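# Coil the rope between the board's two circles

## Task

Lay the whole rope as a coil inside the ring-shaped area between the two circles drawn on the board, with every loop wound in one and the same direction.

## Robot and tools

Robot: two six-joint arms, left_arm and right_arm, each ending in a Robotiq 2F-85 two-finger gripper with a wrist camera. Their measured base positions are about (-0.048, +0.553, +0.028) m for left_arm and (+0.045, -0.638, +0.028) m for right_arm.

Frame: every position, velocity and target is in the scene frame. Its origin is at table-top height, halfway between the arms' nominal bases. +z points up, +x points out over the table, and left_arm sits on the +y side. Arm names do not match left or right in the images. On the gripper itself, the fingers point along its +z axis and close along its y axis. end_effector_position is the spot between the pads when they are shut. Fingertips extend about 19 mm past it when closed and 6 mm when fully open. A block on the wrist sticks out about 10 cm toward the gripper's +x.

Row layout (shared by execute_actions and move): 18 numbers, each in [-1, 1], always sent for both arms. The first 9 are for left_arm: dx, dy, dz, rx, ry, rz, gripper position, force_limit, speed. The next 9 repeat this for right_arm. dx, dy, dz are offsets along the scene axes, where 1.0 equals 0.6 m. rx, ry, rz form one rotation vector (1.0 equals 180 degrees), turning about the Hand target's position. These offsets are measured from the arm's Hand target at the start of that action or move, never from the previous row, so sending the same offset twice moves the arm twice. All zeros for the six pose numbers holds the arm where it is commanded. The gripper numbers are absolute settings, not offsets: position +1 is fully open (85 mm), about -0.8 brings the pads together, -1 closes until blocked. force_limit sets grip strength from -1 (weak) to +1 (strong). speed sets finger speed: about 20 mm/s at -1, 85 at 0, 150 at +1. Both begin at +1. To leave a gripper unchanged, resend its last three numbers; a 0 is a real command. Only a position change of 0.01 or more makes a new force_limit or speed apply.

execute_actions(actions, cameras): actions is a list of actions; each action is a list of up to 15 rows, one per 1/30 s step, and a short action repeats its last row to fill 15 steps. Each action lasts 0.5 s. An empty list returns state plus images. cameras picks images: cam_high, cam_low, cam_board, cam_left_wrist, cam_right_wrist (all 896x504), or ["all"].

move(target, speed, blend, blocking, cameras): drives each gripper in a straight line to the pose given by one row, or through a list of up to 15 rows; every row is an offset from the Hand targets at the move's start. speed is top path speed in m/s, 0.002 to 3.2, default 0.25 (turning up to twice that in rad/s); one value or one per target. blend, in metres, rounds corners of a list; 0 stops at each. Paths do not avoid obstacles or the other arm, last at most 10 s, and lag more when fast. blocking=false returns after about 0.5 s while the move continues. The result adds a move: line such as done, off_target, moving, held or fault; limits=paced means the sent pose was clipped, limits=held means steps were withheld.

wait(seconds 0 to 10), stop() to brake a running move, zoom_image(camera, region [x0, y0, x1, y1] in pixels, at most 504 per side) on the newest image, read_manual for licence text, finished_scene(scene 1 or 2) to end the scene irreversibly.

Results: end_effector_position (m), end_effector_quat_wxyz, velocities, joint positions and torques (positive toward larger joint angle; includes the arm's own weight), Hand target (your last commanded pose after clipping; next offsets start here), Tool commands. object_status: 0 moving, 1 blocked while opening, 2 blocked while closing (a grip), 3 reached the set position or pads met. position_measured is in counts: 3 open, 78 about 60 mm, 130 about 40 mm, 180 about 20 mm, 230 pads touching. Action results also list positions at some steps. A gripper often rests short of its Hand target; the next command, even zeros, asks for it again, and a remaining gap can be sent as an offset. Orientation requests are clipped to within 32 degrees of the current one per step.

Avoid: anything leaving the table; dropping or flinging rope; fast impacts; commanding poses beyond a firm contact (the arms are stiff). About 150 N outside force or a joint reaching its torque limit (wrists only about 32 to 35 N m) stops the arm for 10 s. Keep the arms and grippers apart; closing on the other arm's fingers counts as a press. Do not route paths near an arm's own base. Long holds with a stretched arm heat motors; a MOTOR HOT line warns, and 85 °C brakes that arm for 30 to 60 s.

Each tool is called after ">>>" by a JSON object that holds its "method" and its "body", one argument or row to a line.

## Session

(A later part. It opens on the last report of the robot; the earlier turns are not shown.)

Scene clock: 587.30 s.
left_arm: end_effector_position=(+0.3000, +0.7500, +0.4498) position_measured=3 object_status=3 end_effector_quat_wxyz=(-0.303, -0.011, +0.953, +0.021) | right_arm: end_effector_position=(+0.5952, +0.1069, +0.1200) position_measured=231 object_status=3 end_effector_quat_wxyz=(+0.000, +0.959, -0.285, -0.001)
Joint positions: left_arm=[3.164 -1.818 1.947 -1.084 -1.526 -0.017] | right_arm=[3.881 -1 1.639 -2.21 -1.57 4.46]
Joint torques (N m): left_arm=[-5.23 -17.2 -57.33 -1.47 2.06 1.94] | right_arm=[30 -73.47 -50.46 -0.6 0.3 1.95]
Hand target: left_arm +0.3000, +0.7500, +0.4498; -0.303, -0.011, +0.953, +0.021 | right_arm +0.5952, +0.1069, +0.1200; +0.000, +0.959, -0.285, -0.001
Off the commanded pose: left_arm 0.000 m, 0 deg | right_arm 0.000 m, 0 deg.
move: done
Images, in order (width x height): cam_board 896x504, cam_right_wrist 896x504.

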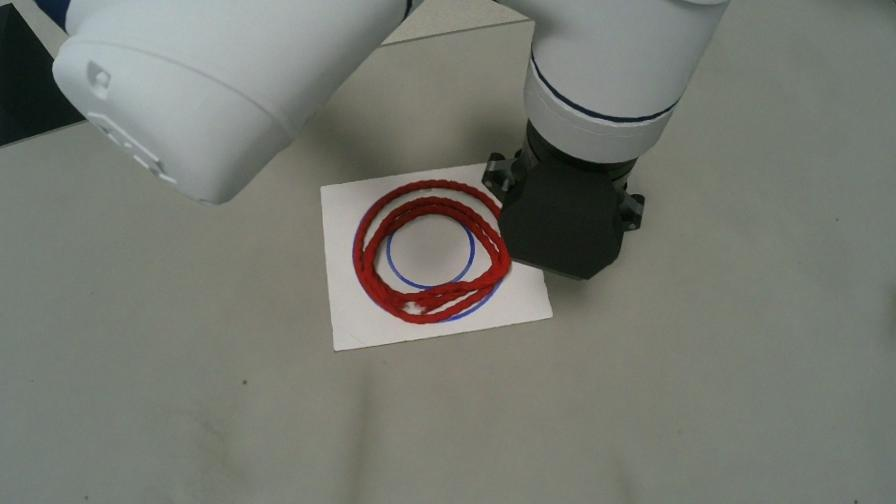

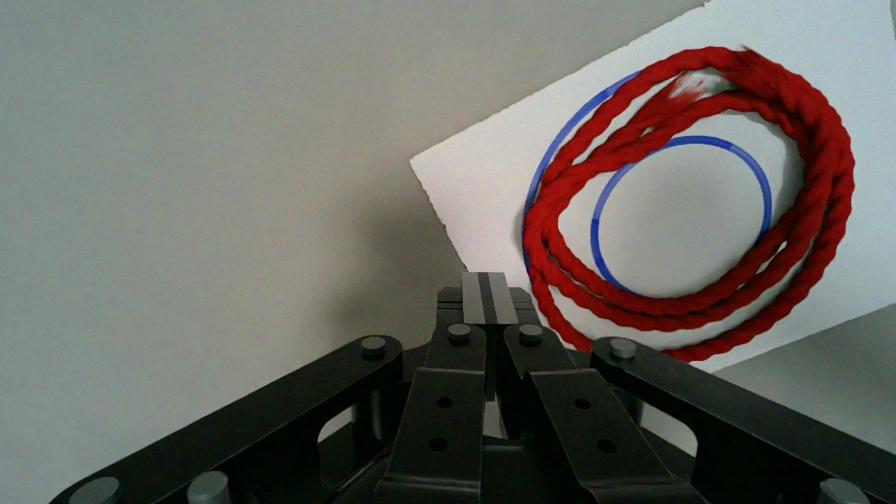

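>>> {"method": "move", "body": {
  "target": [0,0,0,0,0,0,1,1,1,0,0,-0.1417,0,0,0,-0.82,-0.8,-0.5],
  "speed": 0.08,
  "cameras": ["cam_low", "cam_right_wrist", "cam_board"]
}}

>>> {"method": "zoom_image", "body": {
  "camera": "cam_low",
  "region": [400, 190, 490, 255]
}}

>>> {"method": "zoom_image", "body": {
  "camera": "cam_right_wrist",
  "region": [400, 150, 760, 400]
}}

Scene clock: 597.17 s.
left_arm: end_effector_position=(+0.3000, +0.7500, +0.4498) position_measured=3 object_status=3 end_effector_quat_wxyz=(-0.303, -0.011, +0.953, +0.021) | right_arm: end_effector_position=(+0.5952, +0.1070, +0.0351) position_measured=231 object_status=3 end_effector_quat_wxyz=(+0.000, +0.959, -0.285, -0.001)
Joint positions: left_arm=[3.164 -1.818 1.947 -1.084 -1.526 -0.017] | right_arm=[3.881 -0.91 1.672 -2.332 -1.57 4.46]
Joint torques (N m): left_arm=[-6.43 -17.21 -57.11 -1.56 1.53 2.12] | right_arm=[18.71 -74.56 -30.79 -13.68 0.19 0.68]
Hand target: left_arm +0.3000, +0.7500, +0.4498; -0.303, -0.011, +0.953, +0.021 | right_arm +0.5952, +0.1069, +0.0350; +0.000, +0.959, -0.285, -0.001
Off the commanded pose: left_arm 0.000 m, 0 deg | right_arm 0.000 m, 0 deg.
move: done
Images, in order (width x height): cam_low 896x504, cam_board 896x504, cam_right_wrist 896x504.

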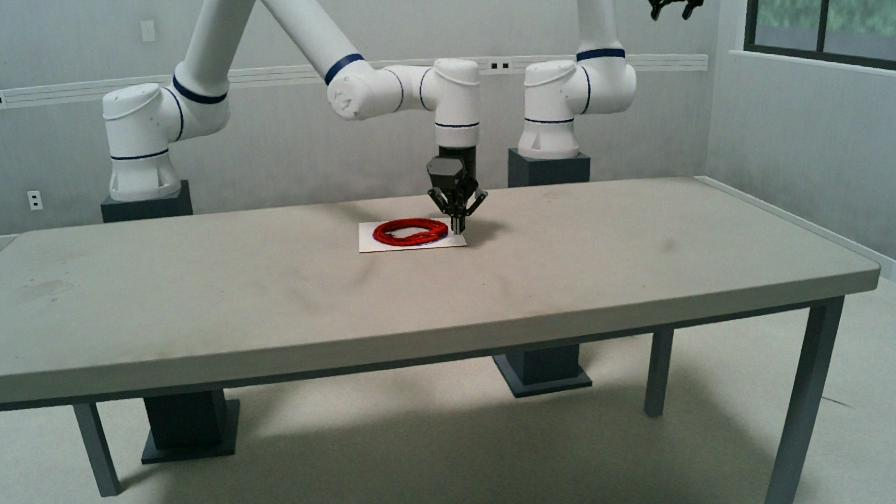

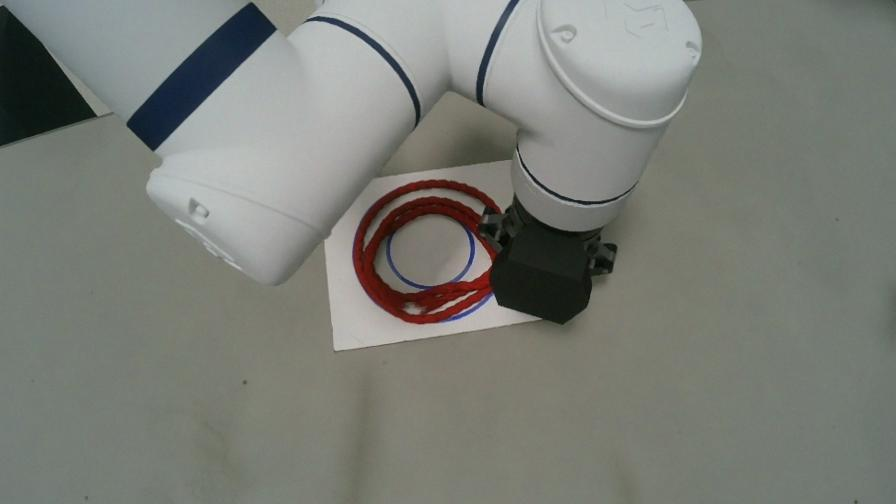

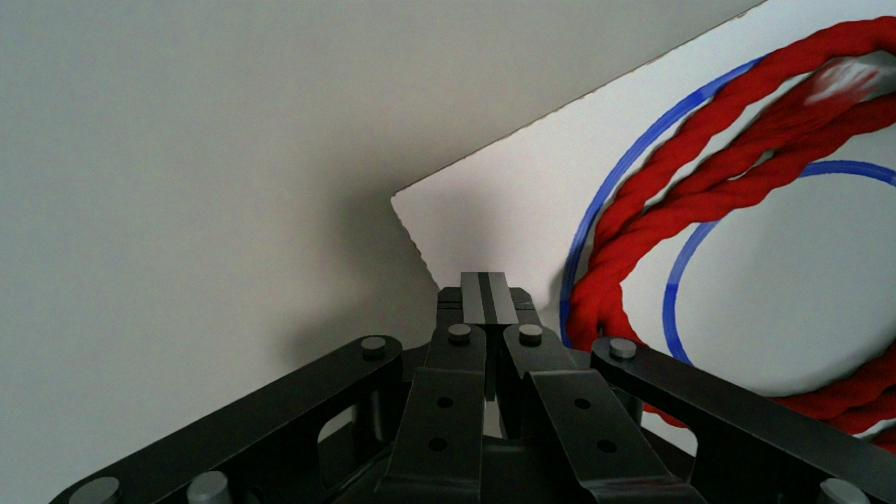

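Scaled by 5.600 from the camera's 896x504 image, which has a finer 1280x720 frame.

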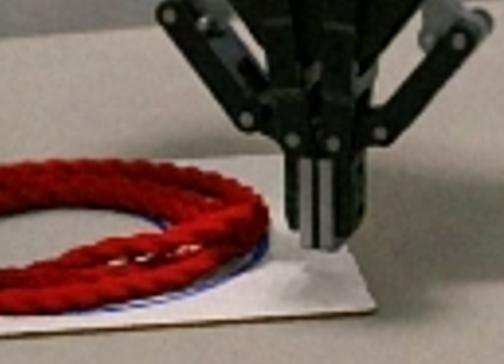

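Scaled by 1.400 from the camera's 896x504 image, which has a finer 1280x720 frame.

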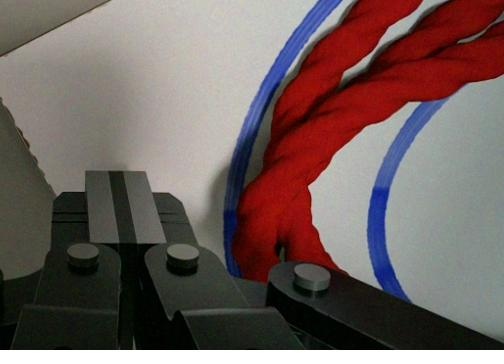

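>>> {"method": "move", "body": {
  "target": [
    [0,0,0,0,0,0,1,1,1,0,0,-0.005,0,0,0,-0.82,-0.8,-0.5],
    [0,0,0,0,0,0,1,1,1,-0.025,-0.0382,-0.005,0,0,0,-0.82,-0.8,-0.5],
    [0,0,0,0,0,0,1,1,1,-0.005,-0.0076,-0.005,0,0,0,-0.82,-0.8,-0.5]
  ],
  "speed": [0.03,0.03,0.06],
  "cameras": ["cam_low", "cam_right_wrist"]
}}

>>> {"method": "zoom_image", "body": {
  "camera": "cam_right_wrist",
  "region": [400, 150, 760, 400]
}}

Scene clock: 604.53 s.
left_arm: end_effector_position=(+0.3000, +0.7500, +0.4498) position_measured=3 object_status=3 end_effector_quat_wxyz=(-0.303, -0.011, +0.953, +0.021) | right_arm: end_effector_position=(+0.5922, +0.1023, +0.0320) position_measured=231 object_status=3 end_effector_quat_wxyz=(+0.000, +0.959, -0.285, -0.001)
Joint positions: left_arm=[3.164 -1.818 1.947 -1.084 -1.526 -0.017] | right_arm=[3.879 -0.913 1.685 -2.342 -1.57 4.459]
Joint torques (N m): left_arm=[-5.65 -19.38 -57.56 -1.43 1.98 1.91] | right_arm=[31.4 -72.18 -46.15 -0.41 2.34 0.94]
Hand target: left_arm +0.3000, +0.7500, +0.4498; -0.303, -0.011, +0.953, +0.021 | right_arm +0.5922, +0.1024, +0.0320; +0.000, +0.959, -0.285, -0.001
Off the commanded pose: left_arm 0.000 m, 0 deg | right_arm 0.000 m, 0 deg.
move: done
Images, in order (width x height): cam_low 896x504, cam_right_wrist 896x504.

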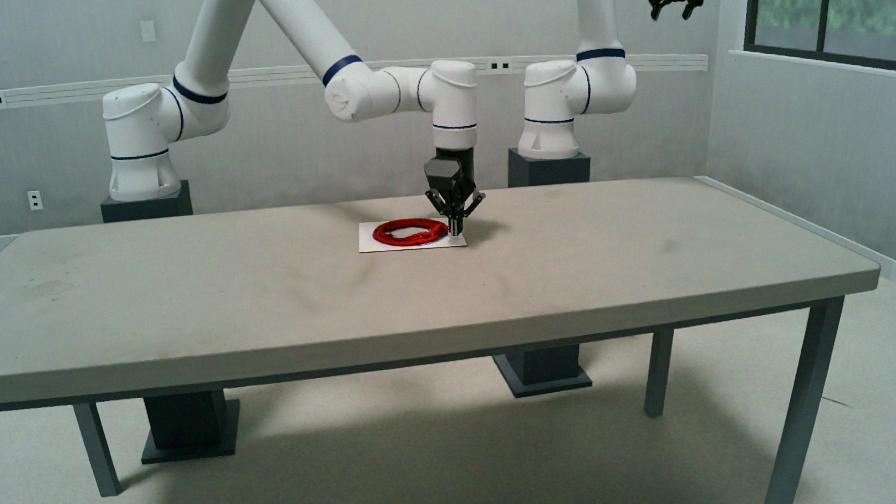

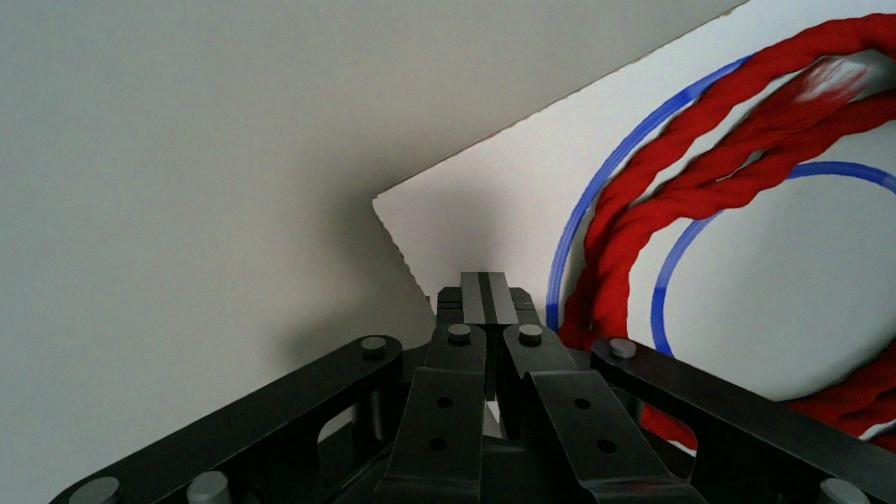

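Scaled by 1.400 from the camera's 896x504 image, which has a finer 1280x720 frame.

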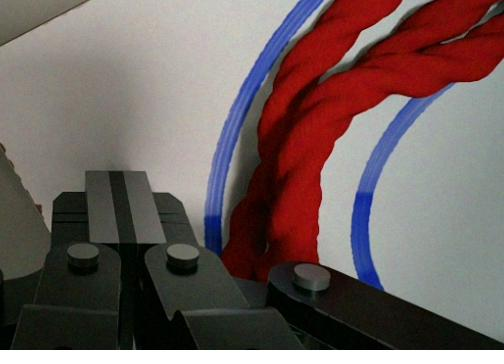

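>>> {"method": "move", "body": {
  "target": [
    [0,0,0,0,0,0,1,1,1,-0.0642,0.0132,0,0,0,0.1167,-0.82,-0.8,-0.5],
    [0,0,0,0,0,0,1,1,1,-0.0692,-0.0103,0,0,0,0.1167,-0.82,-0.8,-0.5],
    [0,0,0,0,0,0,1,1,1,-0.0642,0.0132,0,0,0,0.1167,-0.82,-0.8,-0.5],
    [0,0,0,0,0,0,1,1,1,-0.1262,0.0147,0,0,0,0.2333,-0.82,-0.8,-0.5]
  ],
  "speed": [0.15,0.03,0.06,0.15],
  "cameras": ["cam_right_wrist"]
}}

>>> {"method": "zoom_image", "body": {
  "camera": "cam_right_wrist",
  "region": [400, 100, 896, 450]
}}

Scene clock: 612.40 s.
left_arm: end_effector_position=(+0.3000, +0.7500, +0.4498) position_measured=3 object_status=3 end_effector_quat_wxyz=(-0.303, -0.011, +0.953, +0.021) | right_arm: end_effector_position=(+0.5165, +0.1112, +0.0320) position_measured=231 object_status=3 end_effector_quat_wxyz=(+0.000, +0.997, +0.078, -0.001)
Joint positions: left_arm=[3.164 -1.818 1.947 -1.084 -1.526 -0.017] | right_arm=[3.946 -0.955 1.764 -2.379 -1.57 3.793]
Joint torques (N m): left_arm=[-6.11 -19.51 -57.16 -1.64 2.14 1.44] | right_arm=[30.12 -108.68 -29.61 -13.87 2.43 -2.36]
Hand target: left_arm +0.3000, +0.7500, +0.4498; -0.303, -0.011, +0.953, +0.021 | right_arm +0.5165, +0.1112, +0.0320; +0.000, +0.997, +0.078, -0.001
Off the commanded pose: left_arm 0.000 m, 0 deg | right_arm 0.000 m, 0 deg.
move: done
Images, in order (width x height): cam_right_wrist 896x504.

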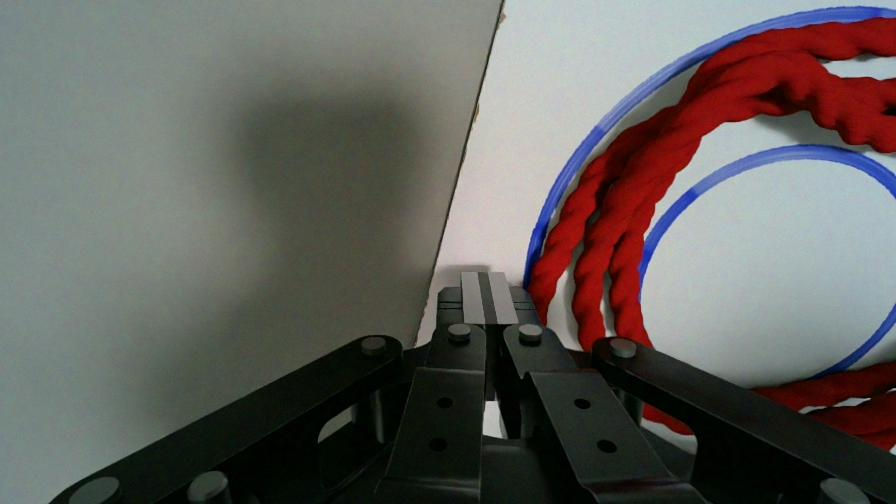

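Scaled by 1.016 from the camera's 896x504 image, which has a finer 1280x720 frame.

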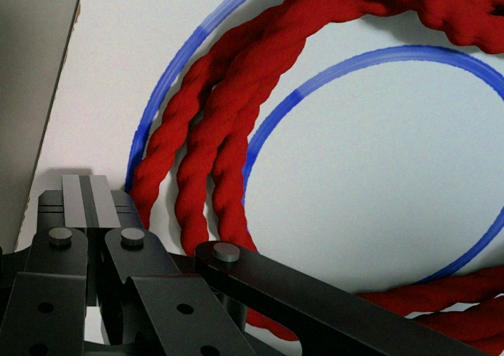

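>>> {"method": "move", "body": {
  "target": [
    [0,0,0,0,0,0,1,1,1,0.0042,-0.0263,0,0,0,0,-0.82,-0.8,-0.5],
    [0,0,0,0,0,0,1,1,1,0,0,0,0,0,0,-0.82,-0.8,-0.5],
    [0,0,0,0,0,0,1,1,1,-0.0532,-0.0177,0,0,0,0.1056,-0.82,-0.8,-0.5],
    [0,0,0,0,0,0,1,1,1,-0.0407,-0.0413,0,0,0,0.1056,-0.82,-0.8,-0.5],
    [0,0,0,0,0,0,1,1,1,-0.0532,-0.0177,0,0,0,0.1056,-0.82,-0.8,-0.5]
  ],
  "speed": [0.03,0.06,0.15,0.03,0.06],
  "cameras": ["cam_right_wrist"]
}}

>>> {"method": "zoom_image", "body": {
  "camera": "cam_right_wrist",
  "region": [400, 100, 896, 450]
}}

Scene clock: 618.97 s.
left_arm: end_effector_position=(+0.3000, +0.7500, +0.4498) position_measured=3 object_status=3 end_effector_quat_wxyz=(-0.303, -0.011, +0.953, +0.021) | right_arm: end_effector_position=(+0.4847, +0.1005, +0.0320) position_measured=231 object_status=3 end_effector_quat_wxyz=(+0.000, +0.970, +0.241, +0.000)
Joint positions: left_arm=[3.164 -1.818 1.947 -1.084 -1.526 -0.017] | right_arm=[3.965 -0.985 1.821 -2.406 -1.571 3.48]
Joint torques (N m): left_arm=[-7.7 -17.69 -57.46 -1.88 1.88 1.73] | right_arm=[29.72 -67.22 -43.95 -0.75 1.66 2.01]
Hand target: left_arm +0.3000, +0.7500, +0.4498; -0.303, -0.011, +0.953, +0.021 | right_arm +0.4846, +0.1006, +0.0320; +0.000, +0.970, +0.241, +0.000
Off the commanded pose: left_arm 0.000 m, 0 deg | right_arm 0.000 m, 0 deg.
move: done
Images, in order (width x height): cam_right_wrist 896x504.

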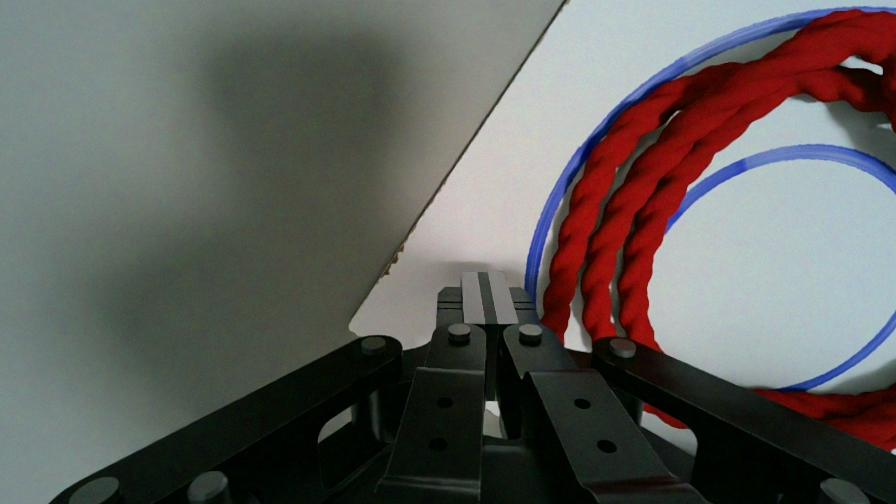

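Scaled by 1.016 from the camera's 896x504 image, which has a finer 1280x720 frame.

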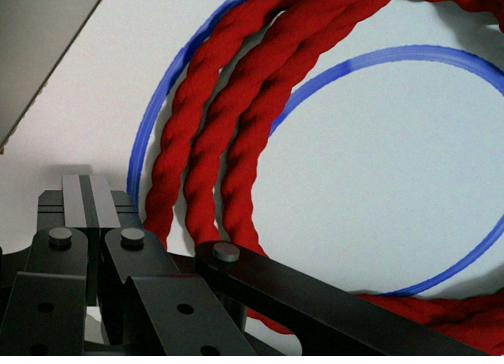

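>>> {"method": "move", "body": {
  "target": [
    [0,0,0,0,0,0,1,1,1,0,0,0.0967,0,0,0,-0.82,-0.8,-0.5],
    [0,0,0,0,0,0,1,1,1,0.0673,-0.15,0.0967,0,0,0.3167,-0.82,-0.8,-0.5],
    [0,0,0,0,0,0,1,1,1,0.055,-0.148,0.005,0,0,0.3167,-0.82,-0.8,-0.5]
  ],
  "speed": [0.15,0.2,0.08],
  "blend": [0.02,0,0],
  "cameras": ["cam_right_wrist", "cam_board"]
}}

>>> {"method": "zoom_image", "body": {
  "camera": "cam_right_wrist",
  "region": [200, 60, 700, 450]
}}

Scene clock: 631.70 s.
left_arm: end_effector_position=(+0.3000, +0.7500, +0.4498) position_measured=3 object_status=3 end_effector_quat_wxyz=(-0.303, -0.011, +0.953, +0.021) | right_arm: end_effector_position=(+0.5176, +0.0118, +0.0351) position_measured=231 object_status=3 end_effector_quat_wxyz=(+0.000, +0.738, +0.675, +0.000)
Joint positions: left_arm=[3.164 -1.818 1.947 -1.084 -1.526 -0.017] | right_arm=[3.859 -1.052 1.939 -2.457 -1.572 2.379]
Joint torques (N m): left_arm=[-7.05 -18.78 -57.49 -1.56 1.79 1.63] | right_arm=[30.21 -60.23 -26.95 -14.03 2.35 0.7]
Hand target: left_arm +0.3000, +0.7500, +0.4498; -0.303, -0.011, +0.953, +0.021 | right_arm +0.5176, +0.0118, +0.0350; +0.000, +0.738, +0.675, +0.000
Off the commanded pose: left_arm 0.000 m, 0 deg | right_arm 0.000 m, 0 deg.
move: done
Images, in order (width x height): cam_board 896x504, cam_right_wrist 896x504.

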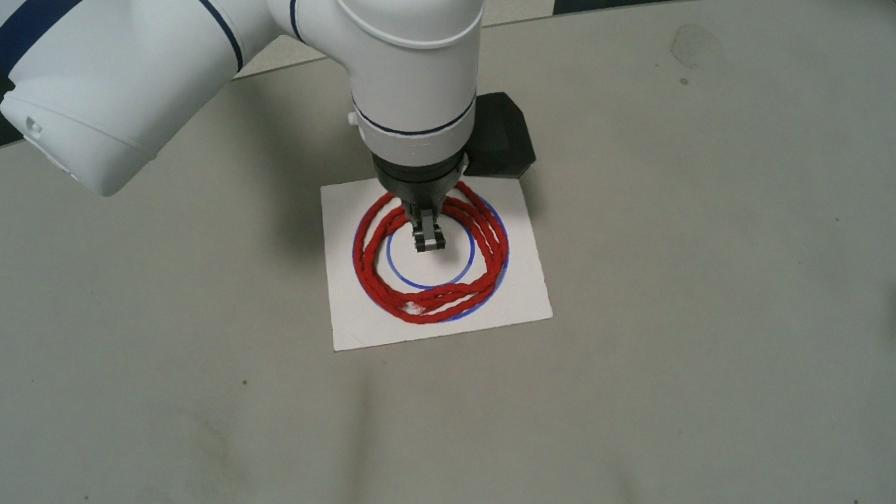

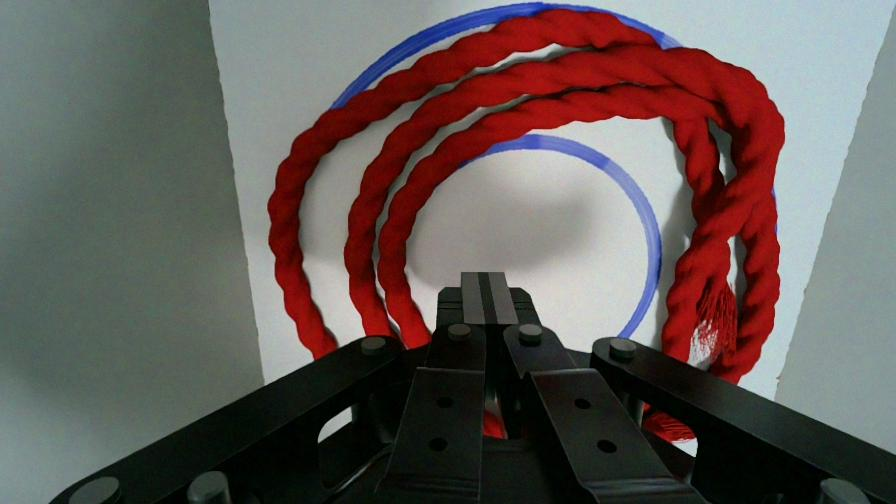

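Scaled by 1.008 from the camera's 896x504 image, which has a finer 1280x720 frame.

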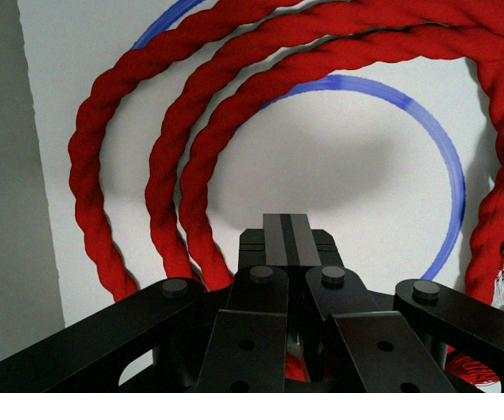

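>>> {"method": "move", "body": {
  "target": [
    [0,0,0,0,0,0,1,1,1,0,0,-0.005,0,0,0,-0.82,-0.8,-0.5],
    [0,0,0,0,0,0,1,1,1,-0.0408,0.0035,-0.005,0,0,0,-0.82,-0.8,-0.5],
    [0,0,0,0,0,0,1,1,1,-0.0083,0.0007,-0.005,0,0,0,-0.82,-0.8,-0.5]
  ],
  "speed": [0.03,0.03,0.06],
  "cameras": ["cam_right_wrist"]
}}

>>> {"method": "zoom_image", "body": {
  "camera": "cam_right_wrist",
  "region": [200, 60, 700, 450]
}}

Scene clock: 641.93 s.
left_arm: end_effector_position=(+0.3000, +0.7500, +0.4498) position_measured=3 object_status=3 end_effector_quat_wxyz=(-0.303, -0.011, +0.953, +0.021) | right_arm: end_effector_position=(+0.5124, +0.0122, +0.0320) position_measured=231 object_status=3 end_effector_quat_wxyz=(+0.000, +0.738, +0.675, +0.000)
Joint positions: left_arm=[3.164 -1.818 1.947 -1.084 -1.526 -0.017] | right_arm=[3.864 -1.051 1.946 -2.465 -1.572 2.384]
Joint torques (N m): left_arm=[-6.85 -18.78 -58.21 -1.61 1.55 2.02] | right_arm=[-15.95 -59.49 -42.16 -0.85 0.46 -2.05]
Hand target: left_arm +0.3000, +0.7500, +0.4498; -0.303, -0.011, +0.953, +0.021 | right_arm +0.5126, +0.0122, +0.0320; +0.000, +0.738, +0.675, +0.000
Off the commanded pose: left_arm 0.000 m, 0 deg | right_arm 0.000 m, 0 deg.
move: done
Images, in order (width x height): cam_right_wrist 896x504.

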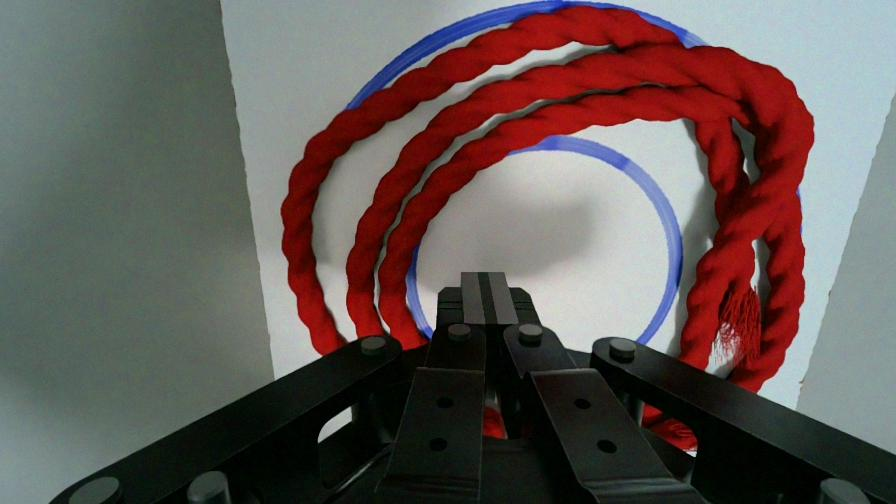

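Scaled by 1.008 from the camera's 896x504 image, which has a finer 1280x720 frame.

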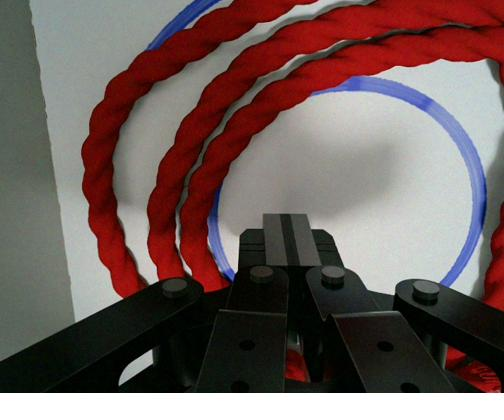

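>>> {"method": "move", "body": {
  "target": [
    [0,0,0,0,0,0,1,1,1,-0.0028,0.018,0,0,0,-0.1389,-0.82,-0.8,-0.5],
    [0,0,0,0,0,0,1,1,1,-0.026,0.0313,0,0,0,-0.1389,-0.82,-0.8,-0.5],
    [0,0,0,0,0,0,1,1,1,-0.0028,0.018,0,0,0,-0.1389,-0.82,-0.8,-0.5],
    [0,0,0,0,0,0,1,1,1,0.0075,0.03,0,0,0,-0.2611,-0.82,-0.8,-0.5],
    [0,0,0,0,0,0,1,1,1,-0.0088,0.051,0,0,0,-0.2611,-0.82,-0.8,-0.5],
    [0,0,0,0,0,0,1,1,1,0.0075,0.03,0,0,0,-0.2611,-0.82,-0.8,-0.5]
  ],
  "speed": [0.15,0.03,0.06,0.15,0.03,0.06],
  "cameras": ["cam_right_wrist"]
}}

>>> {"method": "zoom_image", "body": {
  "camera": "cam_right_wrist",
  "region": [200, 60, 700, 450]
}}

Scene clock: 652.20 s.
left_arm: end_effector_position=(+0.3000, +0.7500, +0.4498) position_measured=3 object_status=3 end_effector_quat_wxyz=(-0.303, -0.011, +0.953, +0.021) | right_arm: end_effector_position=(+0.5170, +0.0303, +0.0319) position_measured=231 object_status=3 end_effector_quat_wxyz=(+0.000, +0.946, +0.325, +0.000)
Joint positions: left_arm=[3.164 -1.818 1.947 -1.084 -1.526 -0.017] | right_arm=[3.877 -1.032 1.909 -2.447 -1.571 3.217]
Joint torques (N m): left_arm=[-10.02 -17.67 -57.31 -1.73 2.16 1.76] | right_arm=[-16.82 -100.33 -27.18 -13.92 0.87 -2.27]
Hand target: left_arm +0.3000, +0.7500, +0.4498; -0.303, -0.011, +0.953, +0.021 | right_arm +0.5171, +0.0302, +0.0320; +0.000, +0.946, +0.325, +0.000
Off the commanded pose: left_arm 0.000 m, 0 deg | right_arm 0.000 m, 0 deg.
move: done
Images, in order (width x height): cam_right_wrist 896x504.

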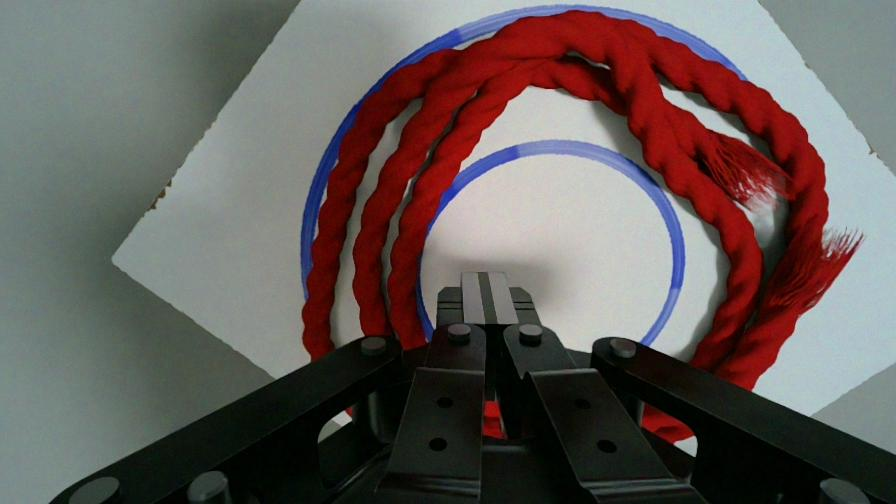

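Scaled by 1.008 from the camera's 896x504 image, which has a finer 1280x720 frame.

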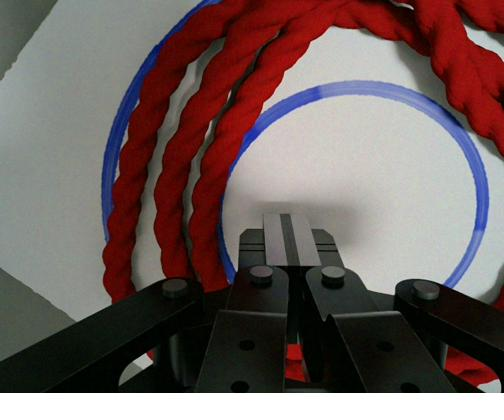

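>>> {"method": "move", "body": {
  "target": [
    [0,0,0,0,0,0,1,1,1,-0.0198,0.0215,0,0,0,0.0111,-0.82,-0.8,-0.5],
    [0,0,0,0,0,0,1,1,1,-0.0022,0.0003,0,0,0,0.0111,-0.82,-0.8,-0.5],
    [0,0,0,0,0,0,1,1,1,0.0108,0.0078,0,0,0,-0.1,-0.82,-0.8,-0.5],
    [0,0,0,0,0,0,1,1,1,0.0015,0.0337,0,0,0,-0.1,-0.82,-0.8,-0.5],
    [0,0,0,0,0,0,1,1,1,0.0108,0.0078,0,0,0,-0.1,-0.82,-0.8,-0.5]
  ],
  "speed": [0.03,0.06,0.2,0.03,0.06],
  "cameras": ["cam_right_wrist"]
}}

>>> {"method": "zoom_image", "body": {
  "camera": "cam_right_wrist",
  "region": [200, 60, 700, 450]
}}

Scene clock: 659.97 s.
left_arm: end_effector_position=(+0.3000, +0.7500, +0.4498) position_measured=3 object_status=3 end_effector_quat_wxyz=(-0.303, -0.011, +0.953, +0.021) | right_arm: end_effector_position=(+0.5236, +0.0350, +0.0319) position_measured=231 object_status=3 end_effector_quat_wxyz=(+0.000, +0.985, +0.173, +0.000)
Joint positions: left_arm=[3.164 -1.818 1.947 -1.084 -1.526 -0.017] | right_arm=[3.875 -1.023 1.893 -2.44 -1.571 3.53]
Joint torques (N m): left_arm=[-7.11 -18.54 -56.52 -1.87 2.17 1.57] | right_arm=[-15.98 -100.15 -28.45 -14.24 1.18 -2.16]
Hand target: left_arm +0.3000, +0.7500, +0.4498; -0.303, -0.011, +0.953, +0.021 | right_arm +0.5236, +0.0349, +0.0320; +0.000, +0.985, +0.173, +0.000
Off the commanded pose: left_arm 0.000 m, 0 deg | right_arm 0.000 m, 0 deg.
move: done
Images, in order (width x height): cam_right_wrist 896x504.

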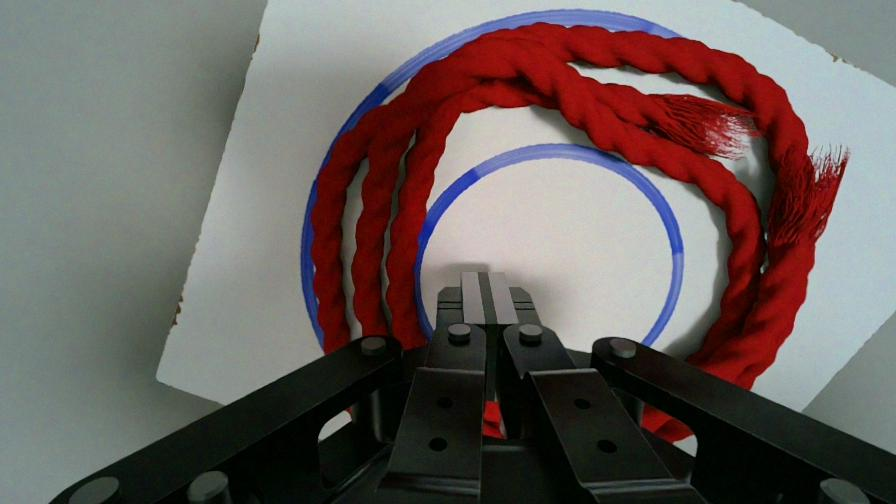

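Scaled by 1.008 from the camera's 896x504 image, which has a finer 1280x720 frame.

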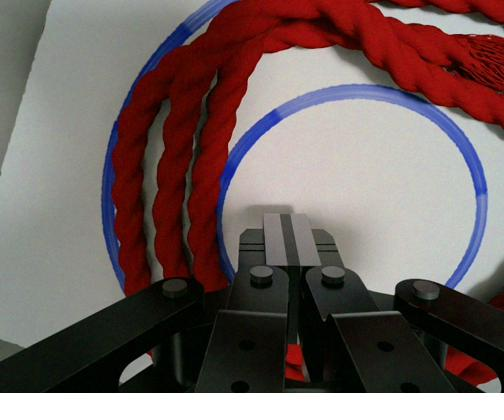

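>>> {"method": "move", "body": {
  "target": [
    [0,0,0,0,0,0,1,1,1,-0.0227,-0.019,0,0,0,0.2222,-0.82,-0.8,-0.5],
    [0,0,0,0,0,0,1,1,1,-0.0465,-0.0052,0,0,0,0.2222,-0.82,-0.8,-0.5],
    [0,0,0,0,0,0,1,1,1,-0.0227,-0.019,0,0,0,0.2222,-0.82,-0.8,-0.5],
    [0,0,0,0,0,0,1,1,1,-0.0283,-0.0445,0,0,0,0.4167,-0.82,-0.8,-0.5]
  ],
  "speed": [0.2,0.03,0.06,0.2],
  "cameras": ["cam_right_wrist"]
}}

>>> {"method": "zoom_image", "body": {
  "camera": "cam_right_wrist",
  "region": [200, 60, 700, 450]
}}

Scene clock: 667.53 s.
left_arm: end_effector_position=(+0.3000, +0.7500, +0.4498) position_measured=3 object_status=3 end_effector_quat_wxyz=(-0.303, -0.011, +0.953, +0.021) | right_arm: end_effector_position=(+0.5066, +0.0082, +0.0320) position_measured=231 object_status=3 end_effector_quat_wxyz=(+0.000, +0.676, +0.737, +0.000)
Joint positions: left_arm=[3.164 -1.818 1.947 -1.084 -1.526 -0.017] | right_arm=[3.865 -1.059 1.96 -2.471 -1.572 2.21]
Joint torques (N m): left_arm=[-8.46 -16.1 -56.34 -1.62 1.73 1.39] | right_arm=[-17.23 -96.03 -26.18 -13.81 2.68 -2.22]
Hand target: left_arm +0.3000, +0.7500, +0.4498; -0.303, -0.011, +0.953, +0.021 | right_arm +0.5066, +0.0082, +0.0320; +0.000, +0.676, +0.737, +0.000
Off the commanded pose: left_arm 0.000 m, 0 deg | right_arm 0.000 m, 0 deg.
move: done
Images, in order (width x height): cam_right_wrist 896x504.

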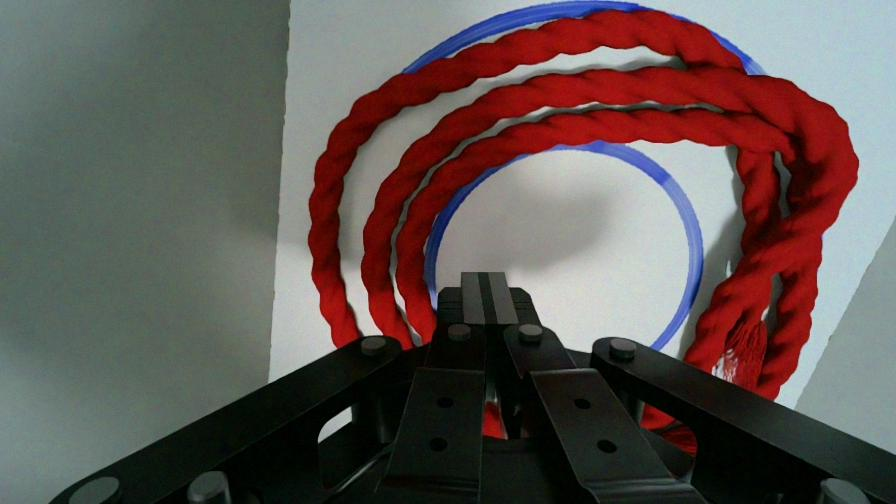

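Scaled by 1.008 from the camera's 896x504 image, which has a finer 1280x720 frame.

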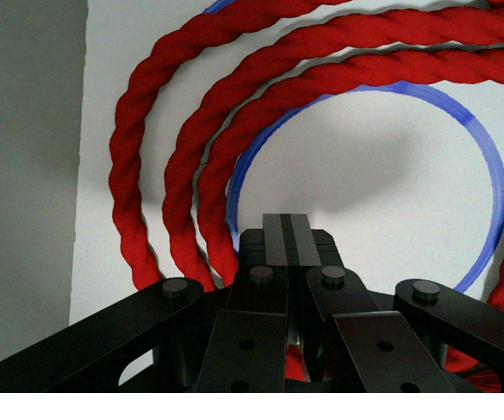

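>>> {"method": "move", "body": {
  "target": [
    [0,0,0,0,0,0,1,1,1,-0.0265,-0.0023,0,0,0,0,-0.82,-0.8,-0.5],
    [0,0,0,0,0,0,1,1,1,0,0,0,0,0,0,-0.82,-0.8,-0.5],
    [0,0,0,0,0,0,1,1,1,0.0092,-0.0173,0,0,0,0.15,-0.82,-0.8,-0.5]
  ],
  "speed": [0.03,0.06,0.2],
  "cameras": ["cam_right_wrist"]
}}

>>> {"method": "zoom_image", "body": {
  "camera": "cam_right_wrist",
  "region": [200, 60, 700, 450]
}}

Scene clock: 672.57 s.
left_arm: end_effector_position=(+0.3000, +0.7500, +0.4498) position_measured=3 object_status=3 end_effector_quat_wxyz=(-0.303, -0.011, +0.953, +0.021) | right_arm: end_effector_position=(+0.5121, -0.0022, +0.0320) position_measured=231 object_status=3 end_effector_quat_wxyz=(+0.001, +0.485, +0.874, +0.000)
Joint positions: left_arm=[3.164 -1.818 1.947 -1.084 -1.526 -0.017] | right_arm=[3.85 -1.064 1.971 -2.477 -1.572 1.724]
Joint torques (N m): left_arm=[-11.01 -18.92 -56.27 -1.73 1.99 1.04] | right_arm=[-17.11 -95.29 -26.03 -13.87 2.36 -2.29]
Hand target: left_arm +0.3000, +0.7500, +0.4498; -0.303, -0.011, +0.953, +0.021 | right_arm +0.5121, -0.0022, +0.0320; +0.001, +0.485, +0.874, +0.000
Off the commanded pose: left_arm 0.000 m, 0 deg | right_arm 0.000 m, 0 deg.
move: done
Images, in order (width x height): cam_right_wrist 896x504.

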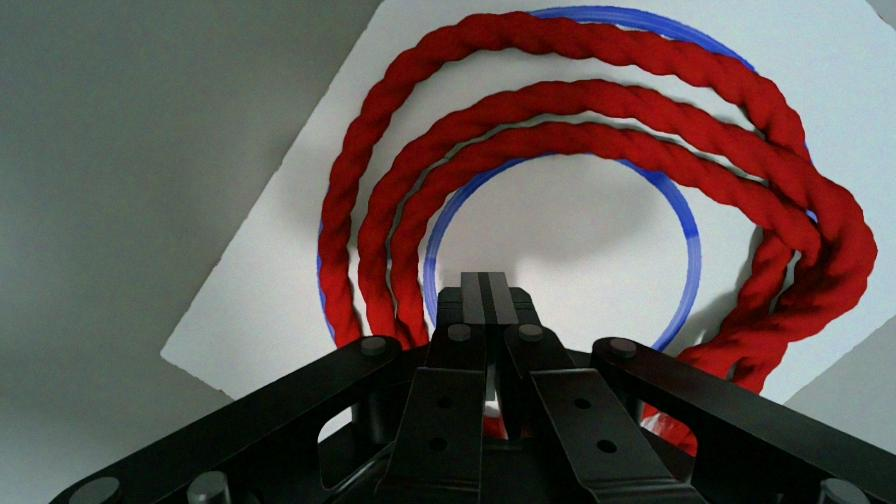

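Scaled by 1.008 from the camera's 896x504 image, which has a finer 1280x720 frame.

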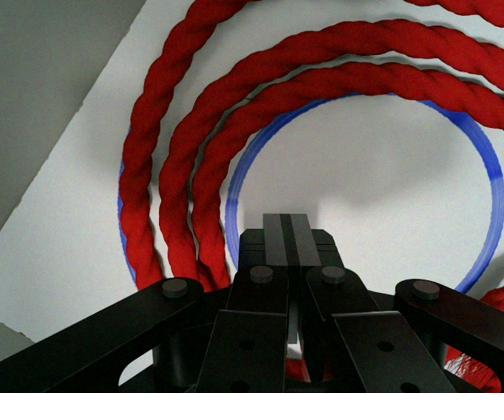

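>>> {"method": "execute_actions", "body": {
  "actions": []
}}

>>> {"method": "zoom_image", "body": {
  "camera": "cam_board",
  "region": [330, 160, 540, 350]
}}

>>> {"method": "zoom_image", "body": {
  "camera": "cam_right_wrist",
  "region": [200, 0, 704, 504]
}}

Scene clock: 681.00 s.
left_arm: end_effector_position=(+0.3000, +0.7500, +0.4498) position_measured=3 object_status=3 end_effector_quat_wxyz=(-0.303, -0.011, +0.953, +0.021) | right_arm: end_effector_position=(+0.5121, -0.0022, +0.0320) position_measured=231 object_status=3 end_effector_quat_wxyz=(+0.001, +0.485, +0.874, +0.000)
Joint positions: left_arm=[3.164 -1.818 1.947 -1.084 -1.526 -0.017] | right_arm=[3.85 -1.064 1.971 -2.477 -1.572 1.724]
Joint velocities: within noise
Joint torques (N m): left_arm=[-10.08 -17.62 -56.56 -2.26 2.2 1.03] | right_arm=[-17.04 -96.44 -26.05 -14 2.51 -2.07]
Hand target: left_arm +0.3000, +0.7500, +0.4498; -0.303, -0.011, +0.953, +0.021 | right_arm +0.5121, -0.0022, +0.0320; +0.001, +0.485, +0.874, +0.000
Tool commands: left_gripper/position=+1.0 left_gripper/force_limit=+1.0 left_gripper/speed=+1.0 right_gripper/position=-0.82 right_gripper/force_limit=-0.8 right_gripper/speed=-0.5
Off the commanded pose: left_arm 0.000 m, 0 deg | right_arm 0.000 m, 0 deg.

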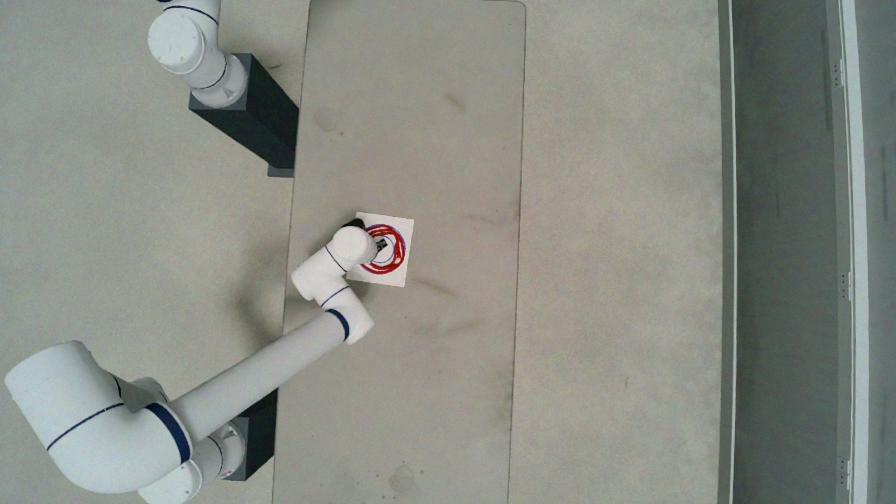

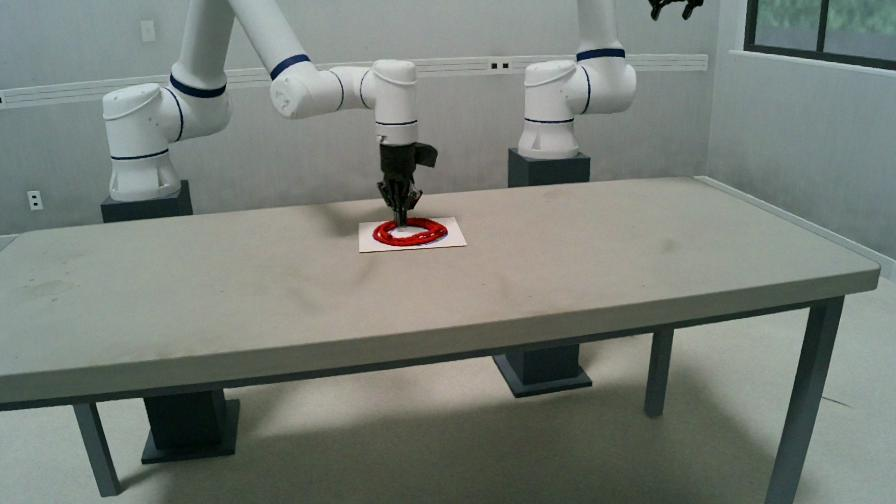

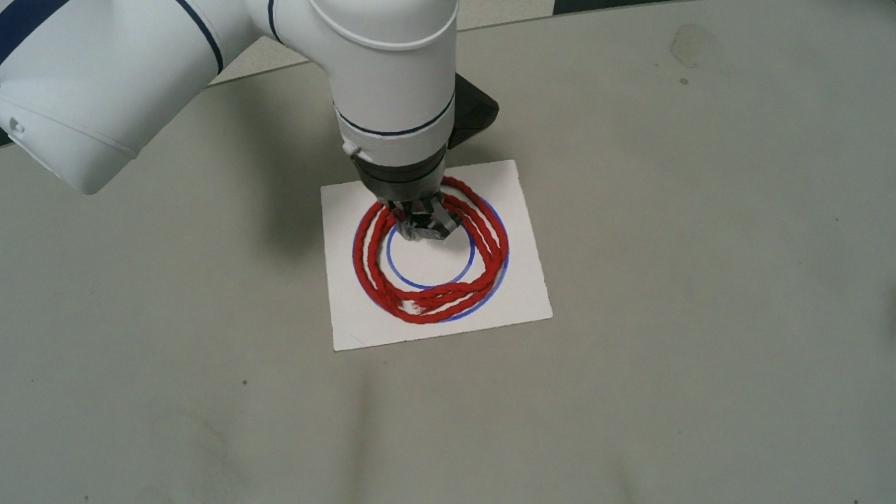

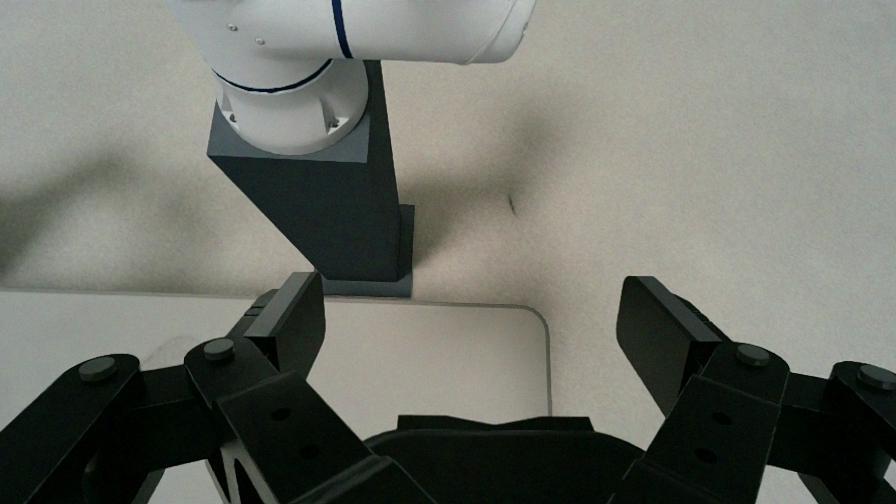

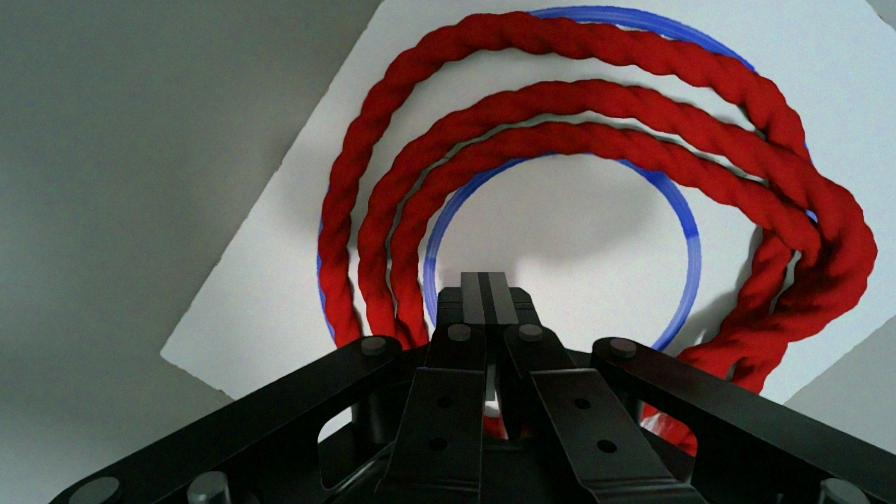

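Scaled by 2.400 from the camera's 896x504 image, which has a finer 1280x720 frame.

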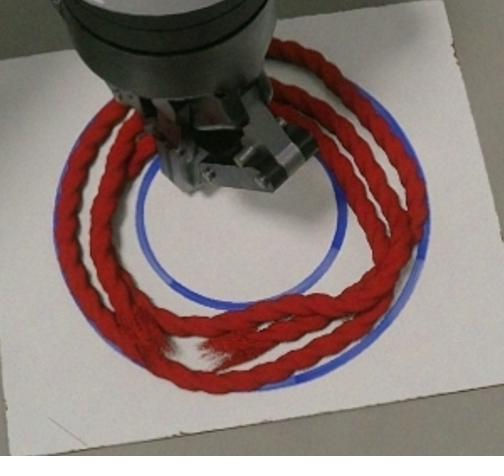

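Scaled by 1.000.

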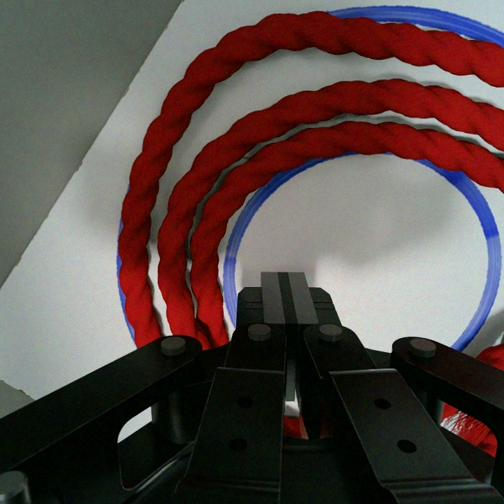

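>>> {"method": "zoom_image", "body": {
  "camera": "cam_right_wrist",
  "region": [300, 0, 600, 200]
}}

>>> {"method": "zoom_image", "body": {
  "camera": "cam_right_wrist",
  "region": [600, 0, 896, 420]
}}

>>> {"method": "zoom_image", "body": {
  "camera": "cam_right_wrist",
  "region": [290, 180, 490, 370]
}}

Scaled by 1.680 from the camera's 896x504 image, which has a finer 1280x720 frame.

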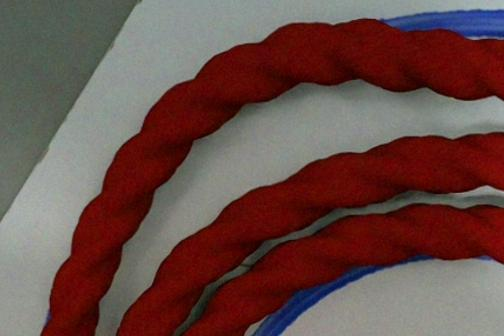

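Scaled by 1.200 from the camera's 896x504 image, which has a finer 1280x720 frame.

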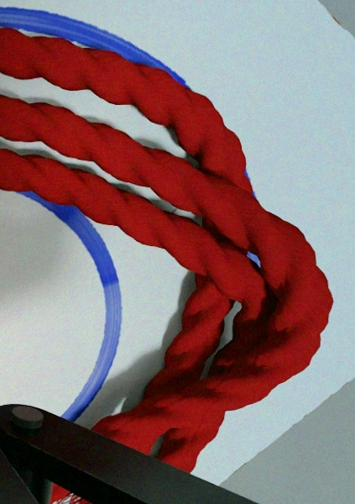

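Scaled by 2.520 from the camera's 896x504 image, which has a finer 1280x720 frame.

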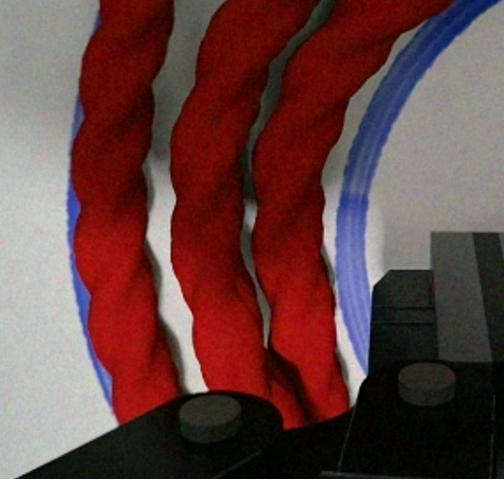

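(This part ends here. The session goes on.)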